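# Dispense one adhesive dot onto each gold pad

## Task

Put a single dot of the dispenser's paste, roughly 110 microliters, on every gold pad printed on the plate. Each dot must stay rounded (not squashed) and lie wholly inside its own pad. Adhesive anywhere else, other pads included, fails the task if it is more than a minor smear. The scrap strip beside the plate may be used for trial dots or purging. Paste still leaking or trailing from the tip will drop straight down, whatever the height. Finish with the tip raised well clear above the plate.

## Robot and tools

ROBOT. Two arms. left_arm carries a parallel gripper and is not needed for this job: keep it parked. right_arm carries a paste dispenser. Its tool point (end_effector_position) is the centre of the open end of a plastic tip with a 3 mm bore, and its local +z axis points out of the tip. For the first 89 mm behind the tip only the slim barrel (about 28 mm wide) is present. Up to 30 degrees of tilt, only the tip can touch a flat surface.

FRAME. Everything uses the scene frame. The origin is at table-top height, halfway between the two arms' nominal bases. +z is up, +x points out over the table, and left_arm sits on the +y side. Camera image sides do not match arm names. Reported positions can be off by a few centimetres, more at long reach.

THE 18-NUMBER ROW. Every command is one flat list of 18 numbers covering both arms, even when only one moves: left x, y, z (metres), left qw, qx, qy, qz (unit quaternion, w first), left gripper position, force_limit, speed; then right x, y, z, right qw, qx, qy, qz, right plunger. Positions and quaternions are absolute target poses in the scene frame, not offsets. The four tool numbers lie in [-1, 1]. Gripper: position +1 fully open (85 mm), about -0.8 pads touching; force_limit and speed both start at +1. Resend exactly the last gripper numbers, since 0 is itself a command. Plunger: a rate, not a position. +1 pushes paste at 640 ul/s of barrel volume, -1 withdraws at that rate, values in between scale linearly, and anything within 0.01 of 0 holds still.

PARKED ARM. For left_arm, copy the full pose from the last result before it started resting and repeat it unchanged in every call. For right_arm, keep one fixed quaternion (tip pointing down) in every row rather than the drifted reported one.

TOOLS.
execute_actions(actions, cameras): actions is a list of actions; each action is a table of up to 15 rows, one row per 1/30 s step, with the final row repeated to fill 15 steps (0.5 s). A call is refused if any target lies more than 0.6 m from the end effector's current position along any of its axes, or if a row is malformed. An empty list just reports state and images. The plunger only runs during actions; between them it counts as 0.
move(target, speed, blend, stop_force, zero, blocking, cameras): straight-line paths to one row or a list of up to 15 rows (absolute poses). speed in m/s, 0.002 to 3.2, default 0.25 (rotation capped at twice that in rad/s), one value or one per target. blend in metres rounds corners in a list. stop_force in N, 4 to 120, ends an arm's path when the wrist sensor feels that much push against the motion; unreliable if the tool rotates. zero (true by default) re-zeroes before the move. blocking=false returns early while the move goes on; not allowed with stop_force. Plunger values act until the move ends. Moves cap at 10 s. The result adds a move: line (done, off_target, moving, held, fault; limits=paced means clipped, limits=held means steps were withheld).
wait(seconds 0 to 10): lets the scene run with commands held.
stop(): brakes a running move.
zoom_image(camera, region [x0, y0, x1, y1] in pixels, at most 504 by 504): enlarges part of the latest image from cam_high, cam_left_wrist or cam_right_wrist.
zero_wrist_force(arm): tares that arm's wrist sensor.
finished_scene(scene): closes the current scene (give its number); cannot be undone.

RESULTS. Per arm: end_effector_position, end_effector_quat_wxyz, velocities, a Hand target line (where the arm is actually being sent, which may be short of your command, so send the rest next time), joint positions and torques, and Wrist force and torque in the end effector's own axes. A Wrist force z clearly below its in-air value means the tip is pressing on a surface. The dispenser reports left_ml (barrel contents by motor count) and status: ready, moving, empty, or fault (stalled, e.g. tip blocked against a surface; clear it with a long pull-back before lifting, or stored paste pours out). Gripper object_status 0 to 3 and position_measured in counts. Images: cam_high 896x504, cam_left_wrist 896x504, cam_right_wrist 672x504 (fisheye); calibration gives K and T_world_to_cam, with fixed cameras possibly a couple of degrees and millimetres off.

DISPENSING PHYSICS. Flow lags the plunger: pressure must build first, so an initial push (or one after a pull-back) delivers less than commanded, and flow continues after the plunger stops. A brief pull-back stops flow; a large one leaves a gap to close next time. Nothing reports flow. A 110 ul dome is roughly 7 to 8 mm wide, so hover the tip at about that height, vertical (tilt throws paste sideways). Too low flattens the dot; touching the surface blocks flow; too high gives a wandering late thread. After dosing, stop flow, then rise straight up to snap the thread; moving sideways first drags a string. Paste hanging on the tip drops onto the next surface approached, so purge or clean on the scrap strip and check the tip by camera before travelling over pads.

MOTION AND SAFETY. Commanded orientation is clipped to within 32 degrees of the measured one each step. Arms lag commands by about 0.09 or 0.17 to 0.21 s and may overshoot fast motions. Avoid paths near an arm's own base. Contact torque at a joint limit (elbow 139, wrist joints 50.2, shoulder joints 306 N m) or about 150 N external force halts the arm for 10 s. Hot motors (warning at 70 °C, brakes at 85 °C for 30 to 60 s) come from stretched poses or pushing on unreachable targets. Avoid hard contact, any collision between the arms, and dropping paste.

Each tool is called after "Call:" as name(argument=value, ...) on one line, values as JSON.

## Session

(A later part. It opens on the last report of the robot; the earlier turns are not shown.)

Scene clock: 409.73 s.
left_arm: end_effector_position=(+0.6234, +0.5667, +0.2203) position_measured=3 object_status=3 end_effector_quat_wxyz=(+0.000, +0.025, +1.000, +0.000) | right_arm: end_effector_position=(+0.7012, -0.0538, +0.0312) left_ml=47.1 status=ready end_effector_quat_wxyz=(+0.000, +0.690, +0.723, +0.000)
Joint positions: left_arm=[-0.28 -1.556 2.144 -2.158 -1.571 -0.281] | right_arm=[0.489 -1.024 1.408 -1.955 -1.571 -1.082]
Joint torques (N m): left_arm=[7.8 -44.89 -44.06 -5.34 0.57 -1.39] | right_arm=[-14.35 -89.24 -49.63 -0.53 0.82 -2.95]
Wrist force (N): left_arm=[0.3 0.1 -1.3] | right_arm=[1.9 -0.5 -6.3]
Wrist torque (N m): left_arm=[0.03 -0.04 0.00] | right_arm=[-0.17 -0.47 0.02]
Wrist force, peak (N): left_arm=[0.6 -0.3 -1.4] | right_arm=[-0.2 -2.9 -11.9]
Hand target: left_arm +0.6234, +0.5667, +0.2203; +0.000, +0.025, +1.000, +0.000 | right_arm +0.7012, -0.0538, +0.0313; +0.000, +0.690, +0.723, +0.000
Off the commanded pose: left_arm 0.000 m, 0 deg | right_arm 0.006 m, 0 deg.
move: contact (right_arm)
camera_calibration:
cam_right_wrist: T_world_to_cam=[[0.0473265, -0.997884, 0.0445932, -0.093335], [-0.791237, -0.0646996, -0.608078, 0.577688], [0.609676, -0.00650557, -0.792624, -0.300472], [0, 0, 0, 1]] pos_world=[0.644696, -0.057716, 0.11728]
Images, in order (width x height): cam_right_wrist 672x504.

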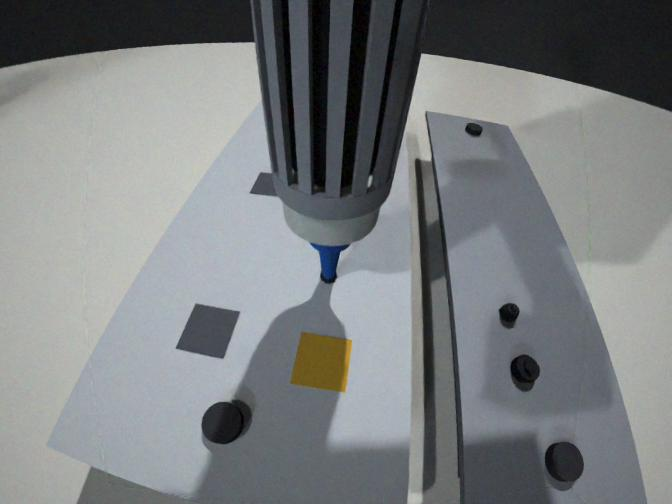

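Call:
move(target=[[0.6234, 0.5667, 0.2203, 0.0, 0.025, 1.0, 0.0, 1, 1, 1, 0.7012, -0.0538, 0.07, 0.0, 0.690, 0.723, 0.0, 0]], speed=0.05, cameras=["cam_right_wrist"])

Call:
zoom_image(camera="cam_right_wrist", region=[270, 240, 390, 360])

Scene clock: 432.73 s.
left_arm: end_effector_position=(+0.6234, +0.5667, +0.2203) position_measured=3 object_status=3 end_effector_quat_wxyz=(+0.000, +0.025, +1.000, +0.000) | right_arm: end_effector_position=(+0.7012, -0.0538, +0.0703) left_ml=47.1 status=ready end_effector_quat_wxyz=(+0.000, +0.690, +0.723, +0.000)
Joint positions: left_arm=[-0.28 -1.556 2.144 -2.158 -1.571 -0.281] | right_arm=[0.489 -1.047 1.371 -1.895 -1.571 -1.082]
Joint torques (N m): left_arm=[10.74 -46.15 -44.46 -5.28 0.49 -1.46] | right_arm=[-14.87 -72.47 -41.05 -6.64 0.84 -2.68]
Wrist force (N): left_arm=[0.4 0.1 -1.5] | right_arm=[1.1 0.0 0.8]
Wrist torque (N m): left_arm=[0.03 -0.05 0.00] | right_arm=[-0.01 -0.42 0.00]
Wrist force, peak (N): left_arm=[0.4 -0.1 -1.8] | right_arm=[1.8 -0.2 -6.7]
Hand target: left_arm +0.6234, +0.5667, +0.2203; +0.000, +0.025, +1.000, +0.000 | right_arm +0.7012, -0.0538, +0.0700; +0.000, +0.690, +0.723, +0.000
Off the commanded pose: left_arm 0.000 m, 0 deg | right_arm 0.000 m, 0 deg.
move: done
camera_calibration:
cam_right_wrist: T_world_to_cam=[[0.0473003, -0.997891, 0.0444578, -0.0950413], [-0.791152, -0.0645972, -0.608199, 0.601453], [0.609788, -0.00640493, -0.792539, -0.2697], [0, 0, 0, 1]] pos_world=[0.644796, -0.0577161, 0.15628]
Images, in order (width x height): cam_right_wrist 672x504.

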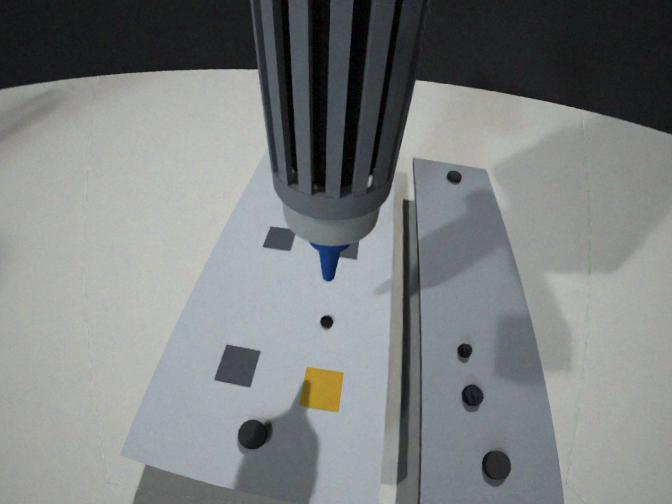

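Scaled by 4.200 from the camera's 672x504 image, which has a finer 960x720 frame.

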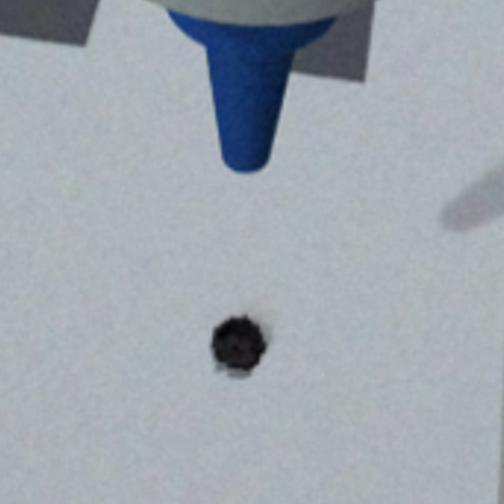

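Call:
move(target=[[0.6234, 0.5667, 0.2203, 0.0, 0.025, 1.0, 0.0, 1, 1, 1, 0.71, -0.118, 0.06, 0.0, 0.690, 0.723, 0.0, 0],[0.6234, 0.5667, 0.2203, 0.0, 0.025, 1.0, 0.0, 1, 1, 1, 0.71, -0.118, 0.0355, 0.0, 0.690, 0.723, 0.0, 0]], speed=0.08, cameras=["cam_right_wrist"])

Call:
zoom_image(camera="cam_right_wrist", region=[270, 220, 390, 340])

Call:
execute_actions(actions=[[[0.6234,0.5667,0.2203,0,0.025,1,0,1,1,1,0.71,-0.118,0.0355,0,0.690,0.723,0,1],[0.6234,0.5667,0.2203,0,0.025,1,0,1,1,1,0.71,-0.118,0.0355,0,0.690,0.723,0,1],[0.6234,0.5667,0.2203,0,0.025,1,0,1,1,1,0.71,-0.118,0.0355,0,0.690,0.723,0,1],[0.6234,0.5667,0.2203,0,0.025,1,0,1,1,1,0.71,-0.118,0.0355,0,0.690,0.723,0,1],[0.6234,0.5667,0.2203,0,0.025,1,0,1,1,1,0.71,-0.118,0.0355,0,0.690,0.723,0,1],[0.6234,0.5667,0.2203,0,0.025,1,0,1,1,1,0.71,-0.118,0.0355,0,0.690,0.723,0,1],[0.6234,0.5667,0.2203,0,0.025,1,0,1,1,1,0.71,-0.118,0.0355,0,0.690,0.723,0,1],[0.6234,0.5667,0.2203,0,0.025,1,0,1,1,1,0.71,-0.118,0.0355,0,0.690,0.723,0,1],[0.6234,0.5667,0.2203,0,0.025,1,0,1,1,1,0.71,-0.118,0.0355,0,0.690,0.723,0,0]],[[0.6234,0.5667,0.2203,0,0.025,1,0,1,1,1,0.71,-0.118,0.0355,0,0.690,0.723,0,0]]], cameras=["cam_right_wrist"])

Call:
zoom_image(camera="cam_right_wrist", region=[270, 220, 390, 340])

Call:
execute_actions(actions=[[[0.6234,0.5667,0.2203,0,0.025,1,0,1,1,1,0.71,-0.118,0.0355,0,0.690,0.723,0,-0.95],[0.6234,0.5667,0.2203,0,0.025,1,0,1,1,1,0.71,-0.118,0.0355,0,0.690,0.723,0,-0.95],[0.6234,0.5667,0.2203,0,0.025,1,0,1,1,1,0.71,-0.118,0.0355,0,0.690,0.723,0,-0.95],[0.6234,0.5667,0.2203,0,0.025,1,0,1,1,1,0.71,-0.118,0.0355,0,0.690,0.723,0,0]]], cameras=["cam_right_wrist"])

Call:
zoom_image(camera="cam_right_wrist", region=[270, 220, 390, 340])

Call:
wait(seconds=1, cameras=["cam_right_wrist"])

Call:
zoom_image(camera="cam_right_wrist", region=[270, 220, 390, 340])

Call:
wait(seconds=3, cameras=["cam_right_wrist"])

Call:
zoom_image(camera="cam_right_wrist", region=[270, 220, 390, 340])

Call:
move(target=[[0.6234, 0.5667, 0.2203, 0.0, 0.025, 1.0, 0.0, 1, 1, 1, 0.71, -0.118, 0.07, 0.0, 0.690, 0.723, 0.0, 0],[0.6234, 0.5667, 0.2203, 0.0, 0.025, 1.0, 0.0, 1, 1, 1, 0.74, -0.118, 0.07, 0.0, 0.690, 0.723, 0.0, 0]], speed=0.05, cameras=["cam_right_wrist"])

Call:
zoom_image(camera="cam_right_wrist", region=[260, 350, 380, 470])

Scene clock: 489.53 s.
left_arm: end_effector_position=(+0.6234, +0.5667, +0.2203) position_measured=3 object_status=3 end_effector_quat_wxyz=(+0.000, +0.025, +1.000, +0.000) | right_arm: end_effector_position=(+0.7100, -0.1181, +0.0353) left_ml=47.1 status=ready end_effector_quat_wxyz=(+0.000, +0.690, +0.723, +0.000)
Joint positions: left_arm=[-0.28 -1.556 2.144 -2.158 -1.571 -0.281] | right_arm=[0.426 -1.079 1.487 -1.978 -1.571 -1.145]
Joint torques (N m): left_arm=[9.83 -44.75 -41.85 -5.5 -0.02 -1.63] | right_arm=[17.6 -102.52 -54.15 -1.6 2.11 3.95]
Wrist force (N): left_arm=[0.2 0.1 -1.7] | right_arm=[0.9 0.0 0.4]
Wrist torque (N m): left_arm=[0.03 -0.02 0.00] | right_arm=[0.00 -0.34 0.02]
Wrist force, peak (N): left_arm=[0.5 -0.2 -2.0] | right_arm=[2.3 -0.5 0.9]
Hand target: left_arm +0.6234, +0.5667, +0.2203; +0.000, +0.025, +1.000, +0.000 | right_arm +0.7100, -0.1180, +0.0355; +0.000, +0.690, +0.723, +0.000
Off the commanded pose: left_arm 0.000 m, 0 deg | right_arm 0.000 m, 0 deg.
move: done
camera_calibration:
cam_right_wrist: T_world_to_cam=[[0.047269, -0.997883, 0.0446749, -0.158071], [-0.79124, -0.0647037, -0.608072, 0.583004], [0.609676, -0.0066056, -0.792624, -0.303158], [0, 0, 0, 1]] pos_world=[0.653596, -0.122016, 0.12128]
Images, in order (width x height): cam_right_wrist 672x504.

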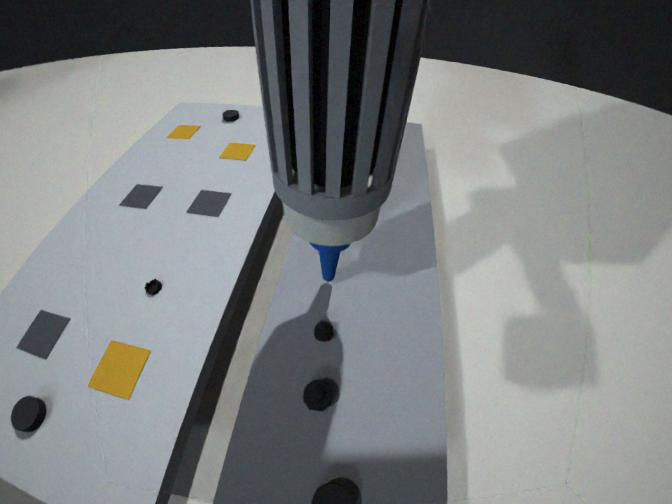

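Scaled by 4.200 from the camera's 672x504 image, which has a finer 960x720 frame.

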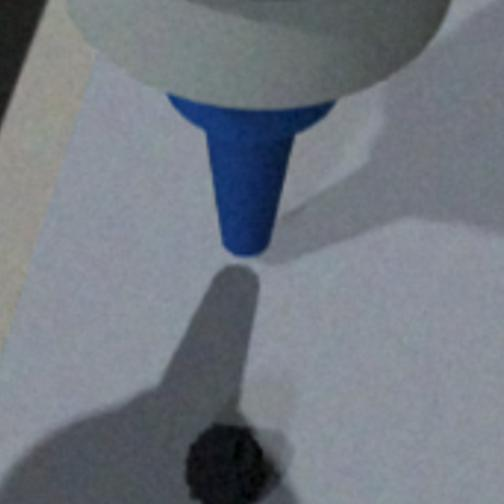

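Scene clock: 490.73 s.
left_arm: end_effector_position=(+0.6234, +0.5667, +0.2203) position_measured=3 object_status=3 end_effector_quat_wxyz=(+0.000, +0.025, +1.000, +0.000) | right_arm: end_effector_position=(+0.7100, -0.1180, +0.0355) left_ml=47.0 status=ready end_effector_quat_wxyz=(+0.000, +0.690, +0.723, +0.000)
Joint positions: left_arm=[-0.28 -1.556 2.144 -2.158 -1.571 -0.281] | right_arm=[0.426 -1.079 1.487 -1.978 -1.571 -1.145]
Joint torques (N m): left_arm=[9.33 -45.82 -41.49 -5.43 0.51 -1.56] | right_arm=[17.49 -104.12 -52.38 -1.86 2.21 3.93]
Wrist force (N): left_arm=[0.4 0.1 -1.4] | right_arm=[1.2 -0.2 0.4]
Wrist torque (N m): left_arm=[0.03 -0.05 0.00] | right_arm=[-0.06 -0.47 0.03]
Wrist force, peak (N): left_arm=[0.3 -0.3 -1.8] | right_arm=[1.4 -0.4 0.6]
Hand target: left_arm +0.6234, +0.5667, +0.2203; +0.000, +0.025, +1.000, +0.000 | right_arm +0.7100, -0.1180, +0.0355; +0.000, +0.690, +0.723, +0.000
Off the commanded pose: left_arm 0.000 m, 0 deg | right_arm 0.000 m, 0 deg.
camera_calibration:
cam_right_wrist: T_world_to_cam=[[0.047392, -0.997884, 0.0445177, -0.158041], [-0.791232, -0.0647055, -0.608083, 0.58311], [0.609676, -0.00640561, -0.792625, -0.302835], [0, 0, 0, 1]] pos_world=[0.653496, -0.121916, 0.12158]
Images, in order (width x height): cam_right_wrist 672x504.

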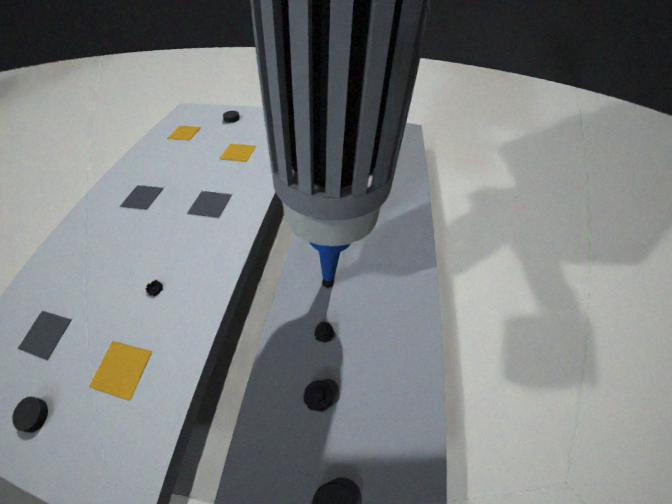

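Scaled by 4.200 from the camera's 672x504 image, which has a finer 960x720 frame.

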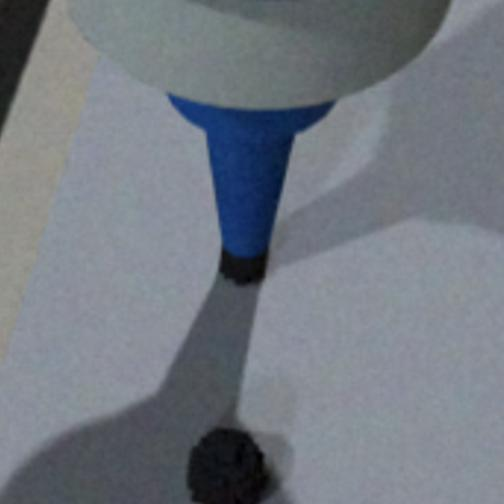

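Scene clock: 491.43 s.
left_arm: end_effector_position=(+0.6234, +0.5667, +0.2203) position_measured=3 object_status=3 end_effector_quat_wxyz=(+0.000, +0.025, +1.000, +0.000) | right_arm: end_effector_position=(+0.7100, -0.1180, +0.0355) left_ml=47.0 status=ready end_effector_quat_wxyz=(+0.000, +0.690, +0.723, +0.000)
Joint positions: left_arm=[-0.28 -1.556 2.144 -2.158 -1.571 -0.281] | right_arm=[0.426 -1.079 1.487 -1.978 -1.571 -1.145]
Joint torques (N m): left_arm=[9.8 -45.53 -42.4 -5.39 0.25 -1.17] | right_arm=[16.69 -104.19 -49.99 -2.14 2.33 3.95]
Wrist force (N): left_arm=[0.4 0.1 -1.3] | right_arm=[1.2 -0.2 0.5]
Wrist torque (N m): left_arm=[0.03 -0.05 0.00] | right_arm=[-0.07 -0.46 0.03]
Wrist force, peak (N): left_arm=[-0.2 -0.2 -1.7] | right_arm=[1.2 -0.2 0.7]
Hand target: left_arm +0.6234, +0.5667, +0.2203; +0.000, +0.025, +1.000, +0.000 | right_arm +0.7100, -0.1180, +0.0355; +0.000, +0.690, +0.723, +0.000
Off the commanded pose: left_arm 0.000 m, 0 deg | right_arm 0.000 m, 0 deg.
camera_calibration:
cam_right_wrist: T_world_to_cam=[[0.047392, -0.997884, 0.0445177, -0.158041], [-0.791232, -0.0647055, -0.608083, 0.58311], [0.609676, -0.00640561, -0.792625, -0.302835], [0, 0, 0, 1]] pos_world=[0.653496, -0.121916, 0.12158]
Images, in order (width x height): cam_right_wrist 672x504.

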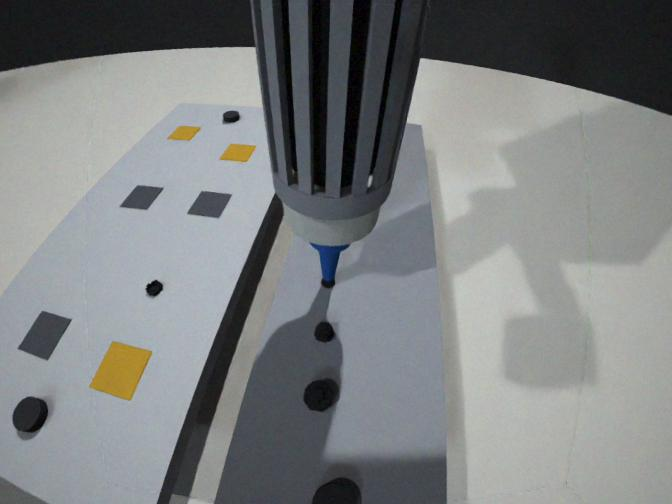

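Scaled by 4.200 from the camera's 672x504 image, which has a finer 960x720 frame.

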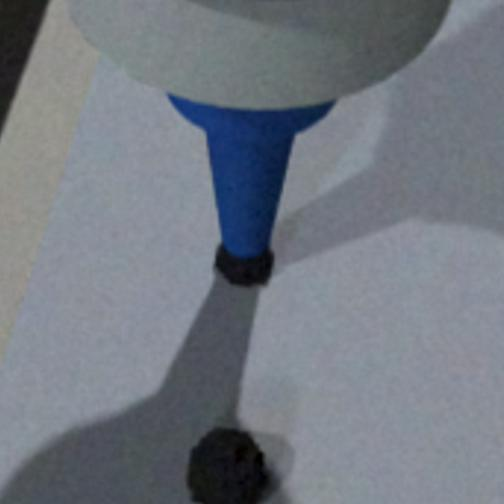

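Scene clock: 492.43 s.
left_arm: end_effector_position=(+0.6234, +0.5667, +0.2203) position_measured=3 object_status=3 end_effector_quat_wxyz=(+0.000, +0.025, +1.000, +0.000) | right_arm: end_effector_position=(+0.7100, -0.1180, +0.0355) left_ml=47.0 status=ready end_effector_quat_wxyz=(+0.000, +0.690, +0.723, +0.000)
Joint positions: left_arm=[-0.28 -1.556 2.144 -2.158 -1.571 -0.281] | right_arm=[0.426 -1.079 1.487 -1.978 -1.571 -1.145]
Joint torques (N m): left_arm=[8.85 -46.29 -41.98 -5.41 0.3 -1.47] | right_arm=[16.66 -100.39 -48.09 -3.05 2.4 3.77]
Wrist force (N): left_arm=[0.1 0.3 -1.2] | right_arm=[1.1 -0.3 0.6]
Wrist torque (N m): left_arm=[0.06 -0.02 0.00] | right_arm=[-0.10 -0.43 0.03]
Wrist force, peak (N): left_arm=[0.4 0.1 -1.7] | right_arm=[1.3 -0.5 0.9]
Hand target: left_arm +0.6234, +0.5667, +0.2203; +0.000, +0.025, +1.000, +0.000 | right_arm +0.7100, -0.1180, +0.0355; +0.000, +0.690, +0.723, +0.000
Off the commanded pose: left_arm 0.000 m, 0 deg | right_arm 0.000 m, 0 deg.
wait: 1.00 s; at rest by 0.17 s
camera_calibration:
cam_right_wrist: T_world_to_cam=[[0.047392, -0.997884, 0.0445177, -0.158041], [-0.791232, -0.0647055, -0.608083, 0.58311], [0.609676, -0.00640561, -0.792625, -0.302835], [0, 0, 0, 1]] pos_world=[0.653496, -0.121916, 0.12158]
Images, in order (width x height): cam_right_wrist 672x504.

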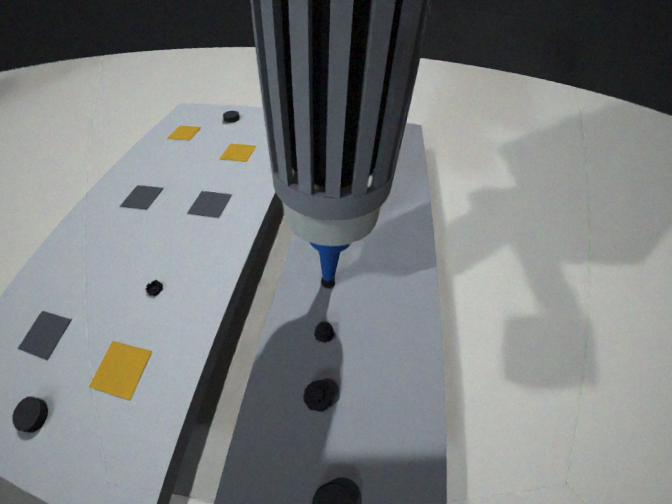

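Scaled by 4.200 from the camera's 672x504 image, which has a finer 960x720 frame.

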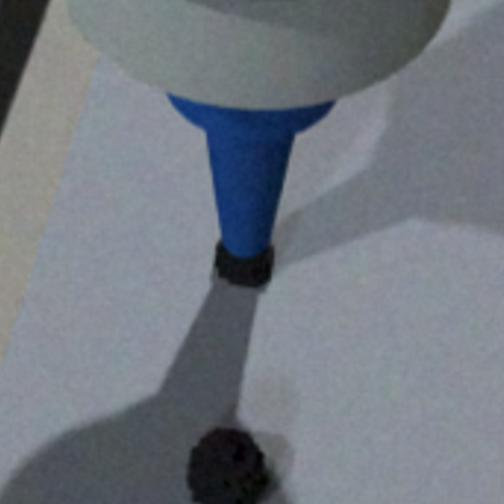

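Scene clock: 495.43 s.
left_arm: end_effector_position=(+0.6234, +0.5667, +0.2203) position_measured=3 object_status=3 end_effector_quat_wxyz=(+0.000, +0.025, +1.000, +0.000) | right_arm: end_effector_position=(+0.7100, -0.1180, +0.0355) left_ml=47.0 status=ready end_effector_quat_wxyz=(+0.000, +0.690, +0.723, +0.000)
Joint positions: left_arm=[-0.28 -1.556 2.144 -2.158 -1.571 -0.281] | right_arm=[0.426 -1.079 1.487 -1.978 -1.571 -1.145]
Joint torques (N m): left_arm=[11.87 -45.77 -41.5 -5.62 0.35 -1.37] | right_arm=[16.41 -100.32 -43.07 -3.98 2.21 3.9]
Wrist force (N): left_arm=[0.2 0.0 -0.8] | right_arm=[1.3 -0.5 0.6]
Wrist torque (N m): left_arm=[0.01 -0.02 0.00] | right_arm=[-0.17 -0.50 0.02]
Wrist force, peak (N): left_arm=[0.5 -0.3 -1.6] | right_arm=[1.5 -0.5 0.9]
Hand target: left_arm +0.6234, +0.5667, +0.2203; +0.000, +0.025, +1.000, +0.000 | right_arm +0.7100, -0.1180, +0.0355; +0.000, +0.690, +0.723, +0.000
Off the commanded pose: left_arm 0.000 m, 0 deg | right_arm 0.000 m, 0 deg.
wait: 3.00 s; at rest by 0.17 s
camera_calibration:
cam_right_wrist: T_world_to_cam=[[0.047392, -0.997884, 0.0445177, -0.158037], [-0.791232, -0.0647055, -0.608083, 0.583049], [0.609676, -0.00640561, -0.792625, -0.302914], [0, 0, 0, 1]] pos_world=[0.653496, -0.121916, 0.12148]
Images, in order (width x height): cam_right_wrist 672x504.

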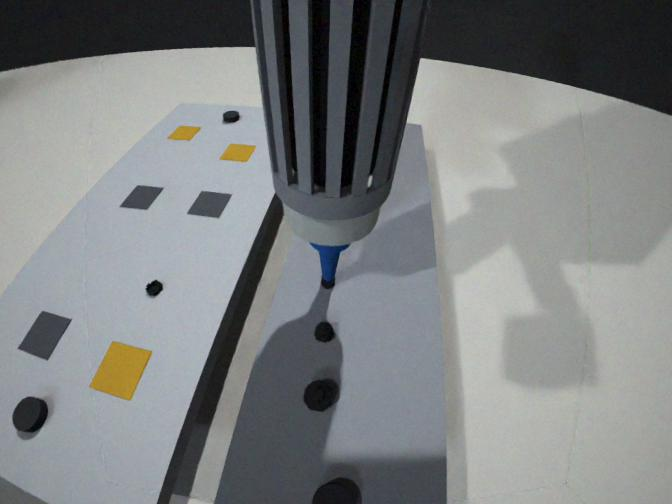

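Scaled by 4.200 from the camera's 672x504 image, which has a finer 960x720 frame.

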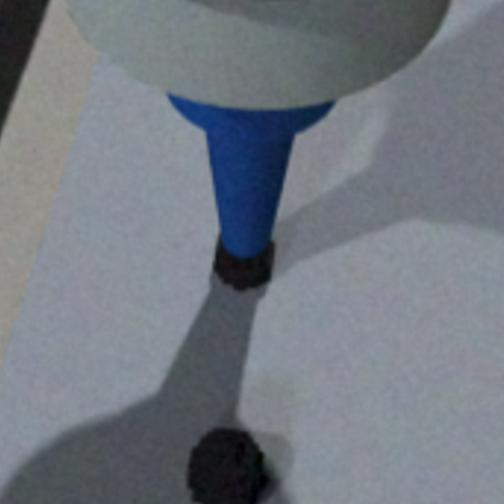

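Scene clock: 497.03 s.
left_arm: end_effector_position=(+0.6234, +0.5667, +0.2203) position_measured=3 object_status=3 end_effector_quat_wxyz=(+0.000, +0.025, +1.000, +0.000) | right_arm: end_effector_position=(+0.7401, -0.1182, +0.0699) left_ml=47.0 status=ready end_effector_quat_wxyz=(+0.000, +0.690, +0.723, +0.000)
Joint positions: left_arm=[-0.28 -1.556 2.144 -2.158 -1.571 -0.281] | right_arm=[0.411 -1.062 1.396 -1.904 -1.571 -1.16]
Joint torques (N m): left_arm=[10.46 -45.21 -41.74 -5.24 0.54 -1.65] | right_arm=[13.96 -100.94 -42.5 -5.43 0.4 1.47]
Wrist force (N): left_arm=[-0.2 -0.1 -1.3] | right_arm=[1.2 -0.1 0.2]
Wrist torque (N m): left_arm=[0.00 0.04 0.00] | right_arm=[-0.05 -0.45 0.02]
Wrist force, peak (N): left_arm=[0.2 -0.1 -1.8] | right_arm=[0.9 -0.3 1.9]
Hand target: left_arm +0.6234, +0.5667, +0.2203; +0.000, +0.025, +1.000, +0.000 | right_arm +0.7400, -0.1180, +0.0700; +0.000, +0.690, +0.723, +0.000
Off the commanded pose: left_arm 0.000 m, 0 deg | right_arm 0.000 m, 0 deg.
move: done
camera_calibration:
cam_right_wrist: T_world_to_cam=[[0.0474171, -0.997877, 0.0446462, -0.161235], [-0.791365, -0.0648022, -0.6079, 0.6279], [0.609502, -0.00650663, -0.792758, -0.293934], [0, 0, 0, 1]] pos_world=[0.683696, -0.122116, 0.15588]
Images, in order (width x height): cam_right_wrist 672x504.

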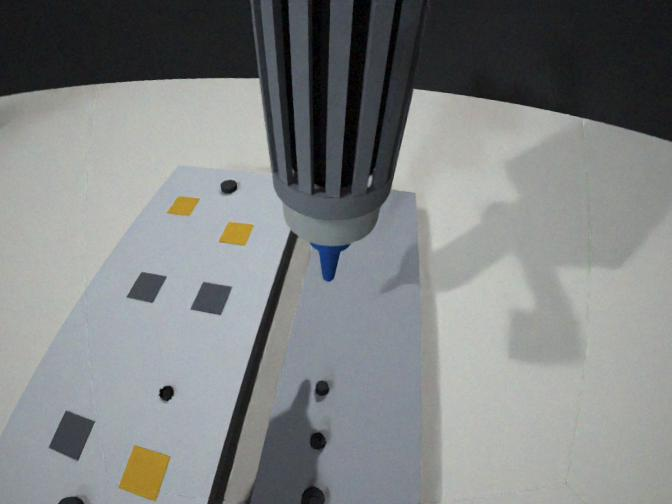

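Scaled by 4.200 from the camera's 672x504 image, which has a finer 960x720 frame.

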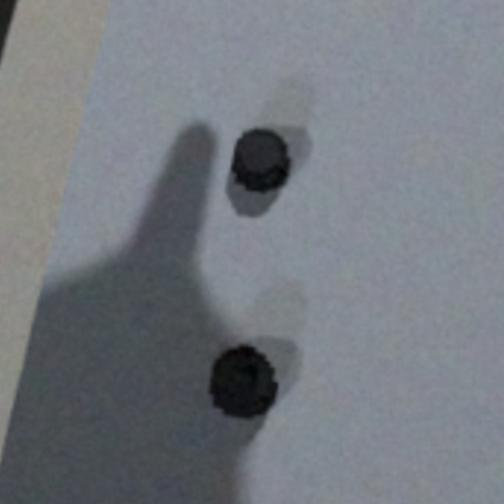

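Call:
move(target=[[0.6234,0.5667,0.2203,0,0.025,1,0,1,1,1,0.6712,-0.0538,0.07,0,0.690,0.723,0,0],[0.6234,0.5667,0.2203,0,0.025,1,0,1,1,1,0.6712,-0.0538,0.0355,0,0.690,0.723,0,0]], speed=[0.2,0.1], cameras=["cam_right_wrist"])

Call:
zoom_image(camera="cam_right_wrist", region=[270, 220, 390, 340])

Call:
execute_actions(actions=[[[0.6234,0.5667,0.2203,0,0.025,1,0,1,1,1,0.6712,-0.0538,0.0355,0,0.690,0.723,0,1],[0.6234,0.5667,0.2203,0,0.025,1,0,1,1,1,0.6712,-0.0538,0.0355,0,0.690,0.723,0,1],[0.6234,0.5667,0.2203,0,0.025,1,0,1,1,1,0.6712,-0.0538,0.0355,0,0.690,0.723,0,1],[0.6234,0.5667,0.2203,0,0.025,1,0,1,1,1,0.6712,-0.0538,0.0355,0,0.690,0.723,0,1],[0.6234,0.5667,0.2203,0,0.025,1,0,1,1,1,0.6712,-0.0538,0.0355,0,0.690,0.723,0,1],[0.6234,0.5667,0.2203,0,0.025,1,0,1,1,1,0.6712,-0.0538,0.0355,0,0.690,0.723,0,1],[0.6234,0.5667,0.2203,0,0.025,1,0,1,1,1,0.6712,-0.0538,0.0355,0,0.690,0.723,0,1],[0.6234,0.5667,0.2203,0,0.025,1,0,1,1,1,0.6712,-0.0538,0.0355,0,0.690,0.723,0,1],[0.6234,0.5667,0.2203,0,0.025,1,0,1,1,1,0.6712,-0.0538,0.0355,0,0.690,0.723,0,0]],[[0.6234,0.5667,0.2203,0,0.025,1,0,1,1,1,0.6712,-0.0538,0.0355,0,0.690,0.723,0,0]],[[0.6234,0.5667,0.2203,0,0.025,1,0,1,1,1,0.6712,-0.0538,0.0355,0,0.690,0.723,0,-0.95],[0.6234,0.5667,0.2203,0,0.025,1,0,1,1,1,0.6712,-0.0538,0.0355,0,0.690,0.723,0,-0.95],[0.6234,0.5667,0.2203,0,0.025,1,0,1,1,1,0.6712,-0.0538,0.0355,0,0.690,0.723,0,-0.95],[0.6234,0.5667,0.2203,0,0.025,1,0,1,1,1,0.6712,-0.0538,0.0355,0,0.690,0.723,0,0]],[[0.6234,0.5667,0.2203,0,0.025,1,0,1,1,1,0.6712,-0.0538,0.0355,0,0.690,0.723,0,0]],[[0.6234,0.5667,0.2203,0,0.025,1,0,1,1,1,0.6712,-0.0538,0.0355,0,0.690,0.723,0,0]]], cameras=["cam_right_wrist"])

Call:
zoom_image(camera="cam_right_wrist", region=[270, 220, 390, 340])

Call:
move(target=[[0.6234,0.5667,0.2203,0,0.025,1,0,1,1,1,0.6712,-0.0538,0.07,0,0.690,0.723,0,0],[0.6234,0.5667,0.2203,0,0.025,1,0,1,1,1,0.7918,-0.0616,0.07,0,0.690,0.723,0,0],[0.6234,0.5667,0.2203,0,0.025,1,0,1,1,1,0.7918,-0.0616,0.0355,0,0.690,0.723,0,0]], speed=[0.08,0.2,0.1], cameras=["cam_right_wrist"])

Call:
zoom_image(camera="cam_right_wrist", region=[270, 220, 390, 340])

Call:
zoom_image(camera="cam_high", region=[420, 230, 490, 300])

Scene clock: 542.63 s.
left_arm: end_effector_position=(+0.6234, +0.5667, +0.2203) position_measured=3 object_status=3 end_effector_quat_wxyz=(+0.000, +0.025, +1.000, +0.000) | right_arm: end_effector_position=(+0.6711, -0.0538, +0.0353) left_ml=47.0 status=ready end_effector_quat_wxyz=(+0.000, +0.690, +0.723, +0.000) end_effector_velocity=(-0.001, +0.000, +0.002) end_effector_angular_velocity=(-0.001, +0.001, +0.002)
Joint positions: left_arm=[-0.28 -1.556 2.144 -2.158 -1.571 -0.281] | right_arm=[0.506 -1.062 1.46 -1.969 -1.571 -1.066]
Joint velocities: left_arm=[within noise] | right_arm=[0.001 -0.001 -0.003 0.005 -0.001 -0.001]
Joint torques (N m): left_arm=[11.33 -45.64 -39.4 -5.15 0.54 -1.56] | right_arm=[-16.8 -104.44 -56.73 -1.68 -2.46 -3.26]
Wrist force (N): left_arm=[0.3 -0.2 -1.6] | right_arm=[0.9 -0.1 1.0]
Wrist torque (N m): left_arm=[-0.03 -0.03 0.00] | right_arm=[-0.05 -0.34 0.03]
Wrist force, peak (N): left_arm=[0.0 0.1 -2.1] | right_arm=[3.0 -1.8 0.5]
Hand target: left_arm +0.6234, +0.5667, +0.2203; +0.000, +0.025, +1.000, +0.000 | right_arm +0.6712, -0.0538, +0.0355; +0.000, +0.690, +0.723, +0.000
Off the commanded pose: left_arm 0.000 m, 0 deg | right_arm 0.000 m, 0 deg.
move: done
camera_calibration:
cam_right_wrist: T_world_to_cam=[[0.0474144, -0.997877, 0.0446501, -0.0921541], [-0.791317, -0.064803, -0.607962, 0.556413], [0.609565, -0.00650622, -0.79271, -0.278933], [0, 0, 0, 1]] pos_world=[0.614696, -0.057716, 0.12128]
Images, in order (width x height): cam_right_wrist 672x504.

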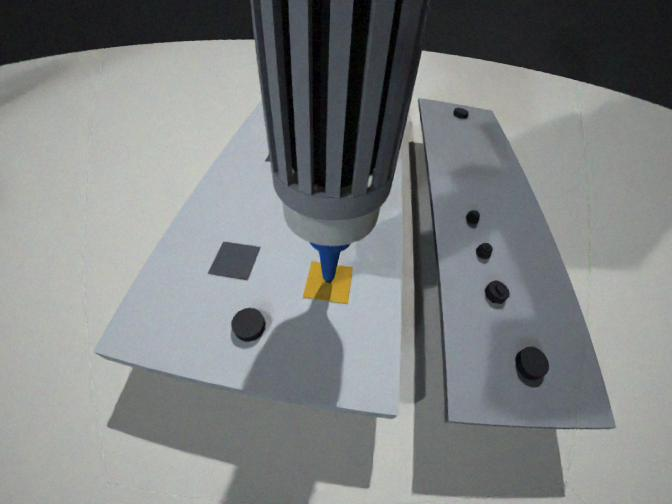

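Scaled by 4.200 from the camera's 672x504 image, which has a finer 960x720 frame.

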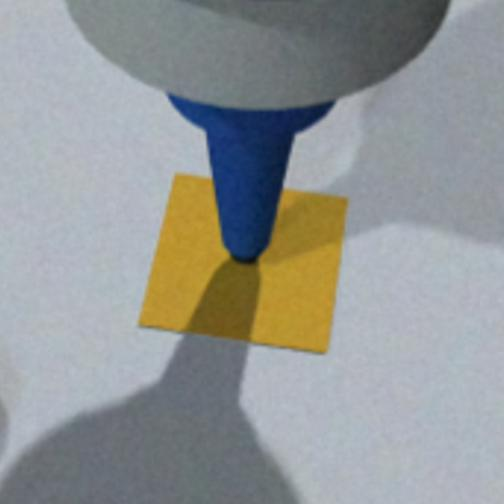

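Scene clock: 545.33 s.
left_arm: end_effector_position=(+0.6234, +0.5667, +0.2203) position_measured=3 object_status=3 end_effector_quat_wxyz=(+0.000, +0.025, +1.000, +0.000) | right_arm: end_effector_position=(+0.6712, -0.0538, +0.0355) left_ml=46.9 status=ready end_effector_quat_wxyz=(+0.000, +0.690, +0.723, +0.000)
Joint positions: left_arm=[-0.28 -1.556 2.144 -2.158 -1.571 -0.281] | right_arm=[0.505 -1.062 1.46 -1.969 -1.571 -1.066]
Joint torques (N m): left_arm=[10.65 -45.48 -39.95 -4.91 0.43 -1.24] | right_arm=[-15.45 -101.05 -49.53 -2.01 -2.32 -3.6]
Wrist force (N): left_arm=[0.2 -0.3 -1.5] | right_arm=[1.0 0.1 0.4]
Wrist torque (N m): left_arm=[-0.04 -0.01 -0.01] | right_arm=[0.05 -0.39 0.03]
Wrist force, peak (N): left_arm=[0.5 -0.1 -2.0] | right_arm=[1.3 -0.2 1.0]
Hand target: left_arm +0.6234, +0.5667, +0.2203; +0.000, +0.025, +1.000, +0.000 | right_arm +0.6712, -0.0538, +0.0355; +0.000, +0.690, +0.723, +0.000
Off the commanded pose: left_arm 0.000 m, 0 deg | right_arm 0.000 m, 0 deg.
camera_calibration:
cam_right_wrist: T_world_to_cam=[[0.047392, -0.997884, 0.0445177, -0.0921381], [-0.791232, -0.0647055, -0.608083, 0.556564], [0.609676, -0.00640561, -0.792625, -0.278768], [0, 0, 0, 1]] pos_world=[0.614696, -0.057716, 0.12158]
Images, in order (width x height): cam_right_wrist 672x504.

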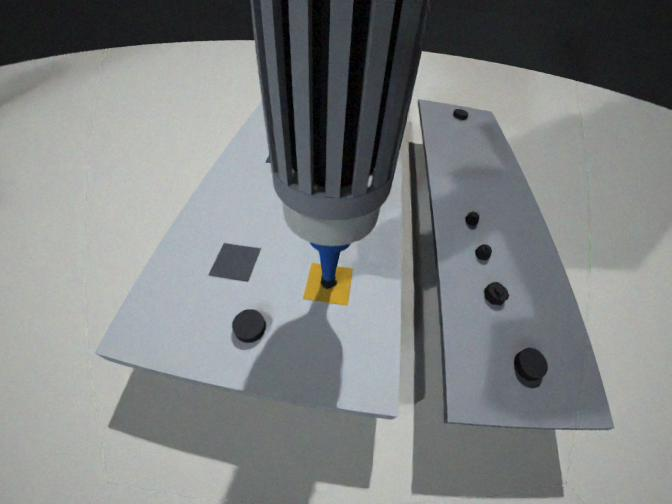

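Scaled by 4.200 from the camera's 672x504 image, which has a finer 960x720 frame.

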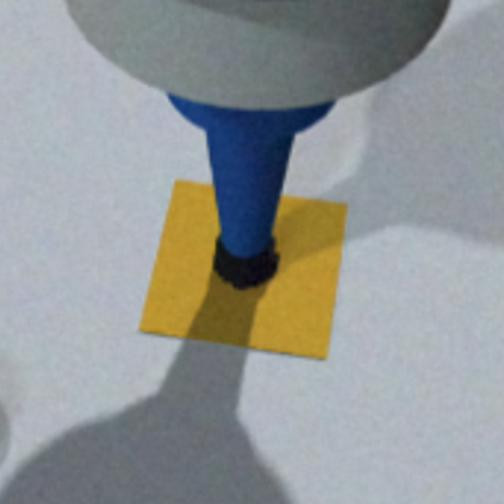

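Scene clock: 547.13 s.
left_arm: end_effector_position=(+0.6234, +0.5667, +0.2203) position_measured=3 object_status=3 end_effector_quat_wxyz=(+0.000, +0.025, +1.000, +0.000) | right_arm: end_effector_position=(+0.7918, -0.0616, +0.0353) left_ml=46.9 status=ready end_effector_quat_wxyz=(+0.000, +0.690, +0.723, +0.000) end_effector_velocity=(-0.002, +0.000, +0.001) end_effector_angular_velocity=(-0.001, +0.003, -0.002)
Joint positions: left_arm=[-0.28 -1.556 2.144 -2.158 -1.571 -0.281] | right_arm=[0.438 -0.921 1.232 -1.881 -1.571 -1.133]
Joint velocities: left_arm=[within noise] | right_arm=[0 -0.001 -0.001 0.005 0 0.002]
Joint torques (N m): left_arm=[10.07 -44.44 -38.39 -5.31 0.21 -1.2] | right_arm=[16.01 -114.49 -56.44 -1.03 -0.05 3.99]
Wrist force (N): left_arm=[0.3 -0.1 -1.3] | right_arm=[0.9 -0.2 0.3]
Wrist torque (N m): left_arm=[0.00 -0.03 0.00] | right_arm=[-0.08 -0.31 0.05]
Wrist force, peak (N): left_arm=[0.8 -0.3 -1.9] | right_arm=[1.6 -2.8 -0.1]
Hand target: left_arm +0.6234, +0.5667, +0.2203; +0.000, +0.025, +1.000, +0.000 | right_arm +0.7918, -0.0616, +0.0355; +0.000, +0.690, +0.723, +0.000
Off the commanded pose: left_arm 0.000 m, 0 deg | right_arm 0.000 m, 0 deg.
move: done
camera_calibration:
cam_right_wrist: T_world_to_cam=[[0.047336, -0.997883, 0.0445889, -0.105691], [-0.791322, -0.0647035, -0.607966, 0.651345], [0.609565, -0.00650548, -0.79271, -0.352498], [0, 0, 0, 1]] pos_world=[0.735296, -0.065616, 0.12128]
Images, in order (width x height): cam_right_wrist 672x504.

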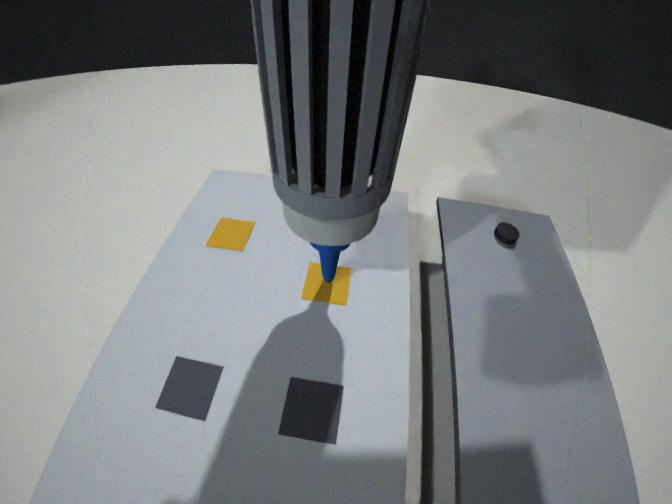

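Scaled by 4.200 from the camera's 672x504 image, which has a finer 960x720 frame.

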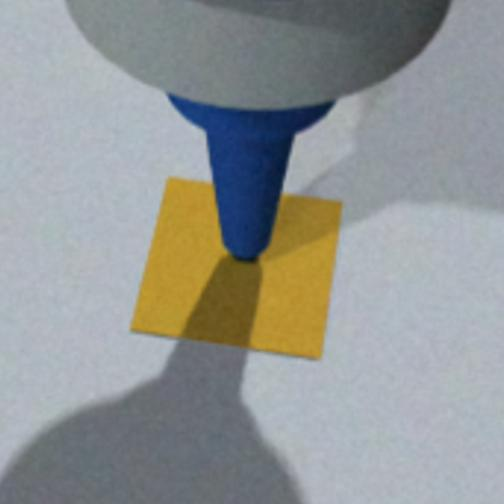

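This scene's latest camera images include none from cam_high. They are from: cam_right_wrist. cam_high's image comes with the result of a call that names it in "cameras".


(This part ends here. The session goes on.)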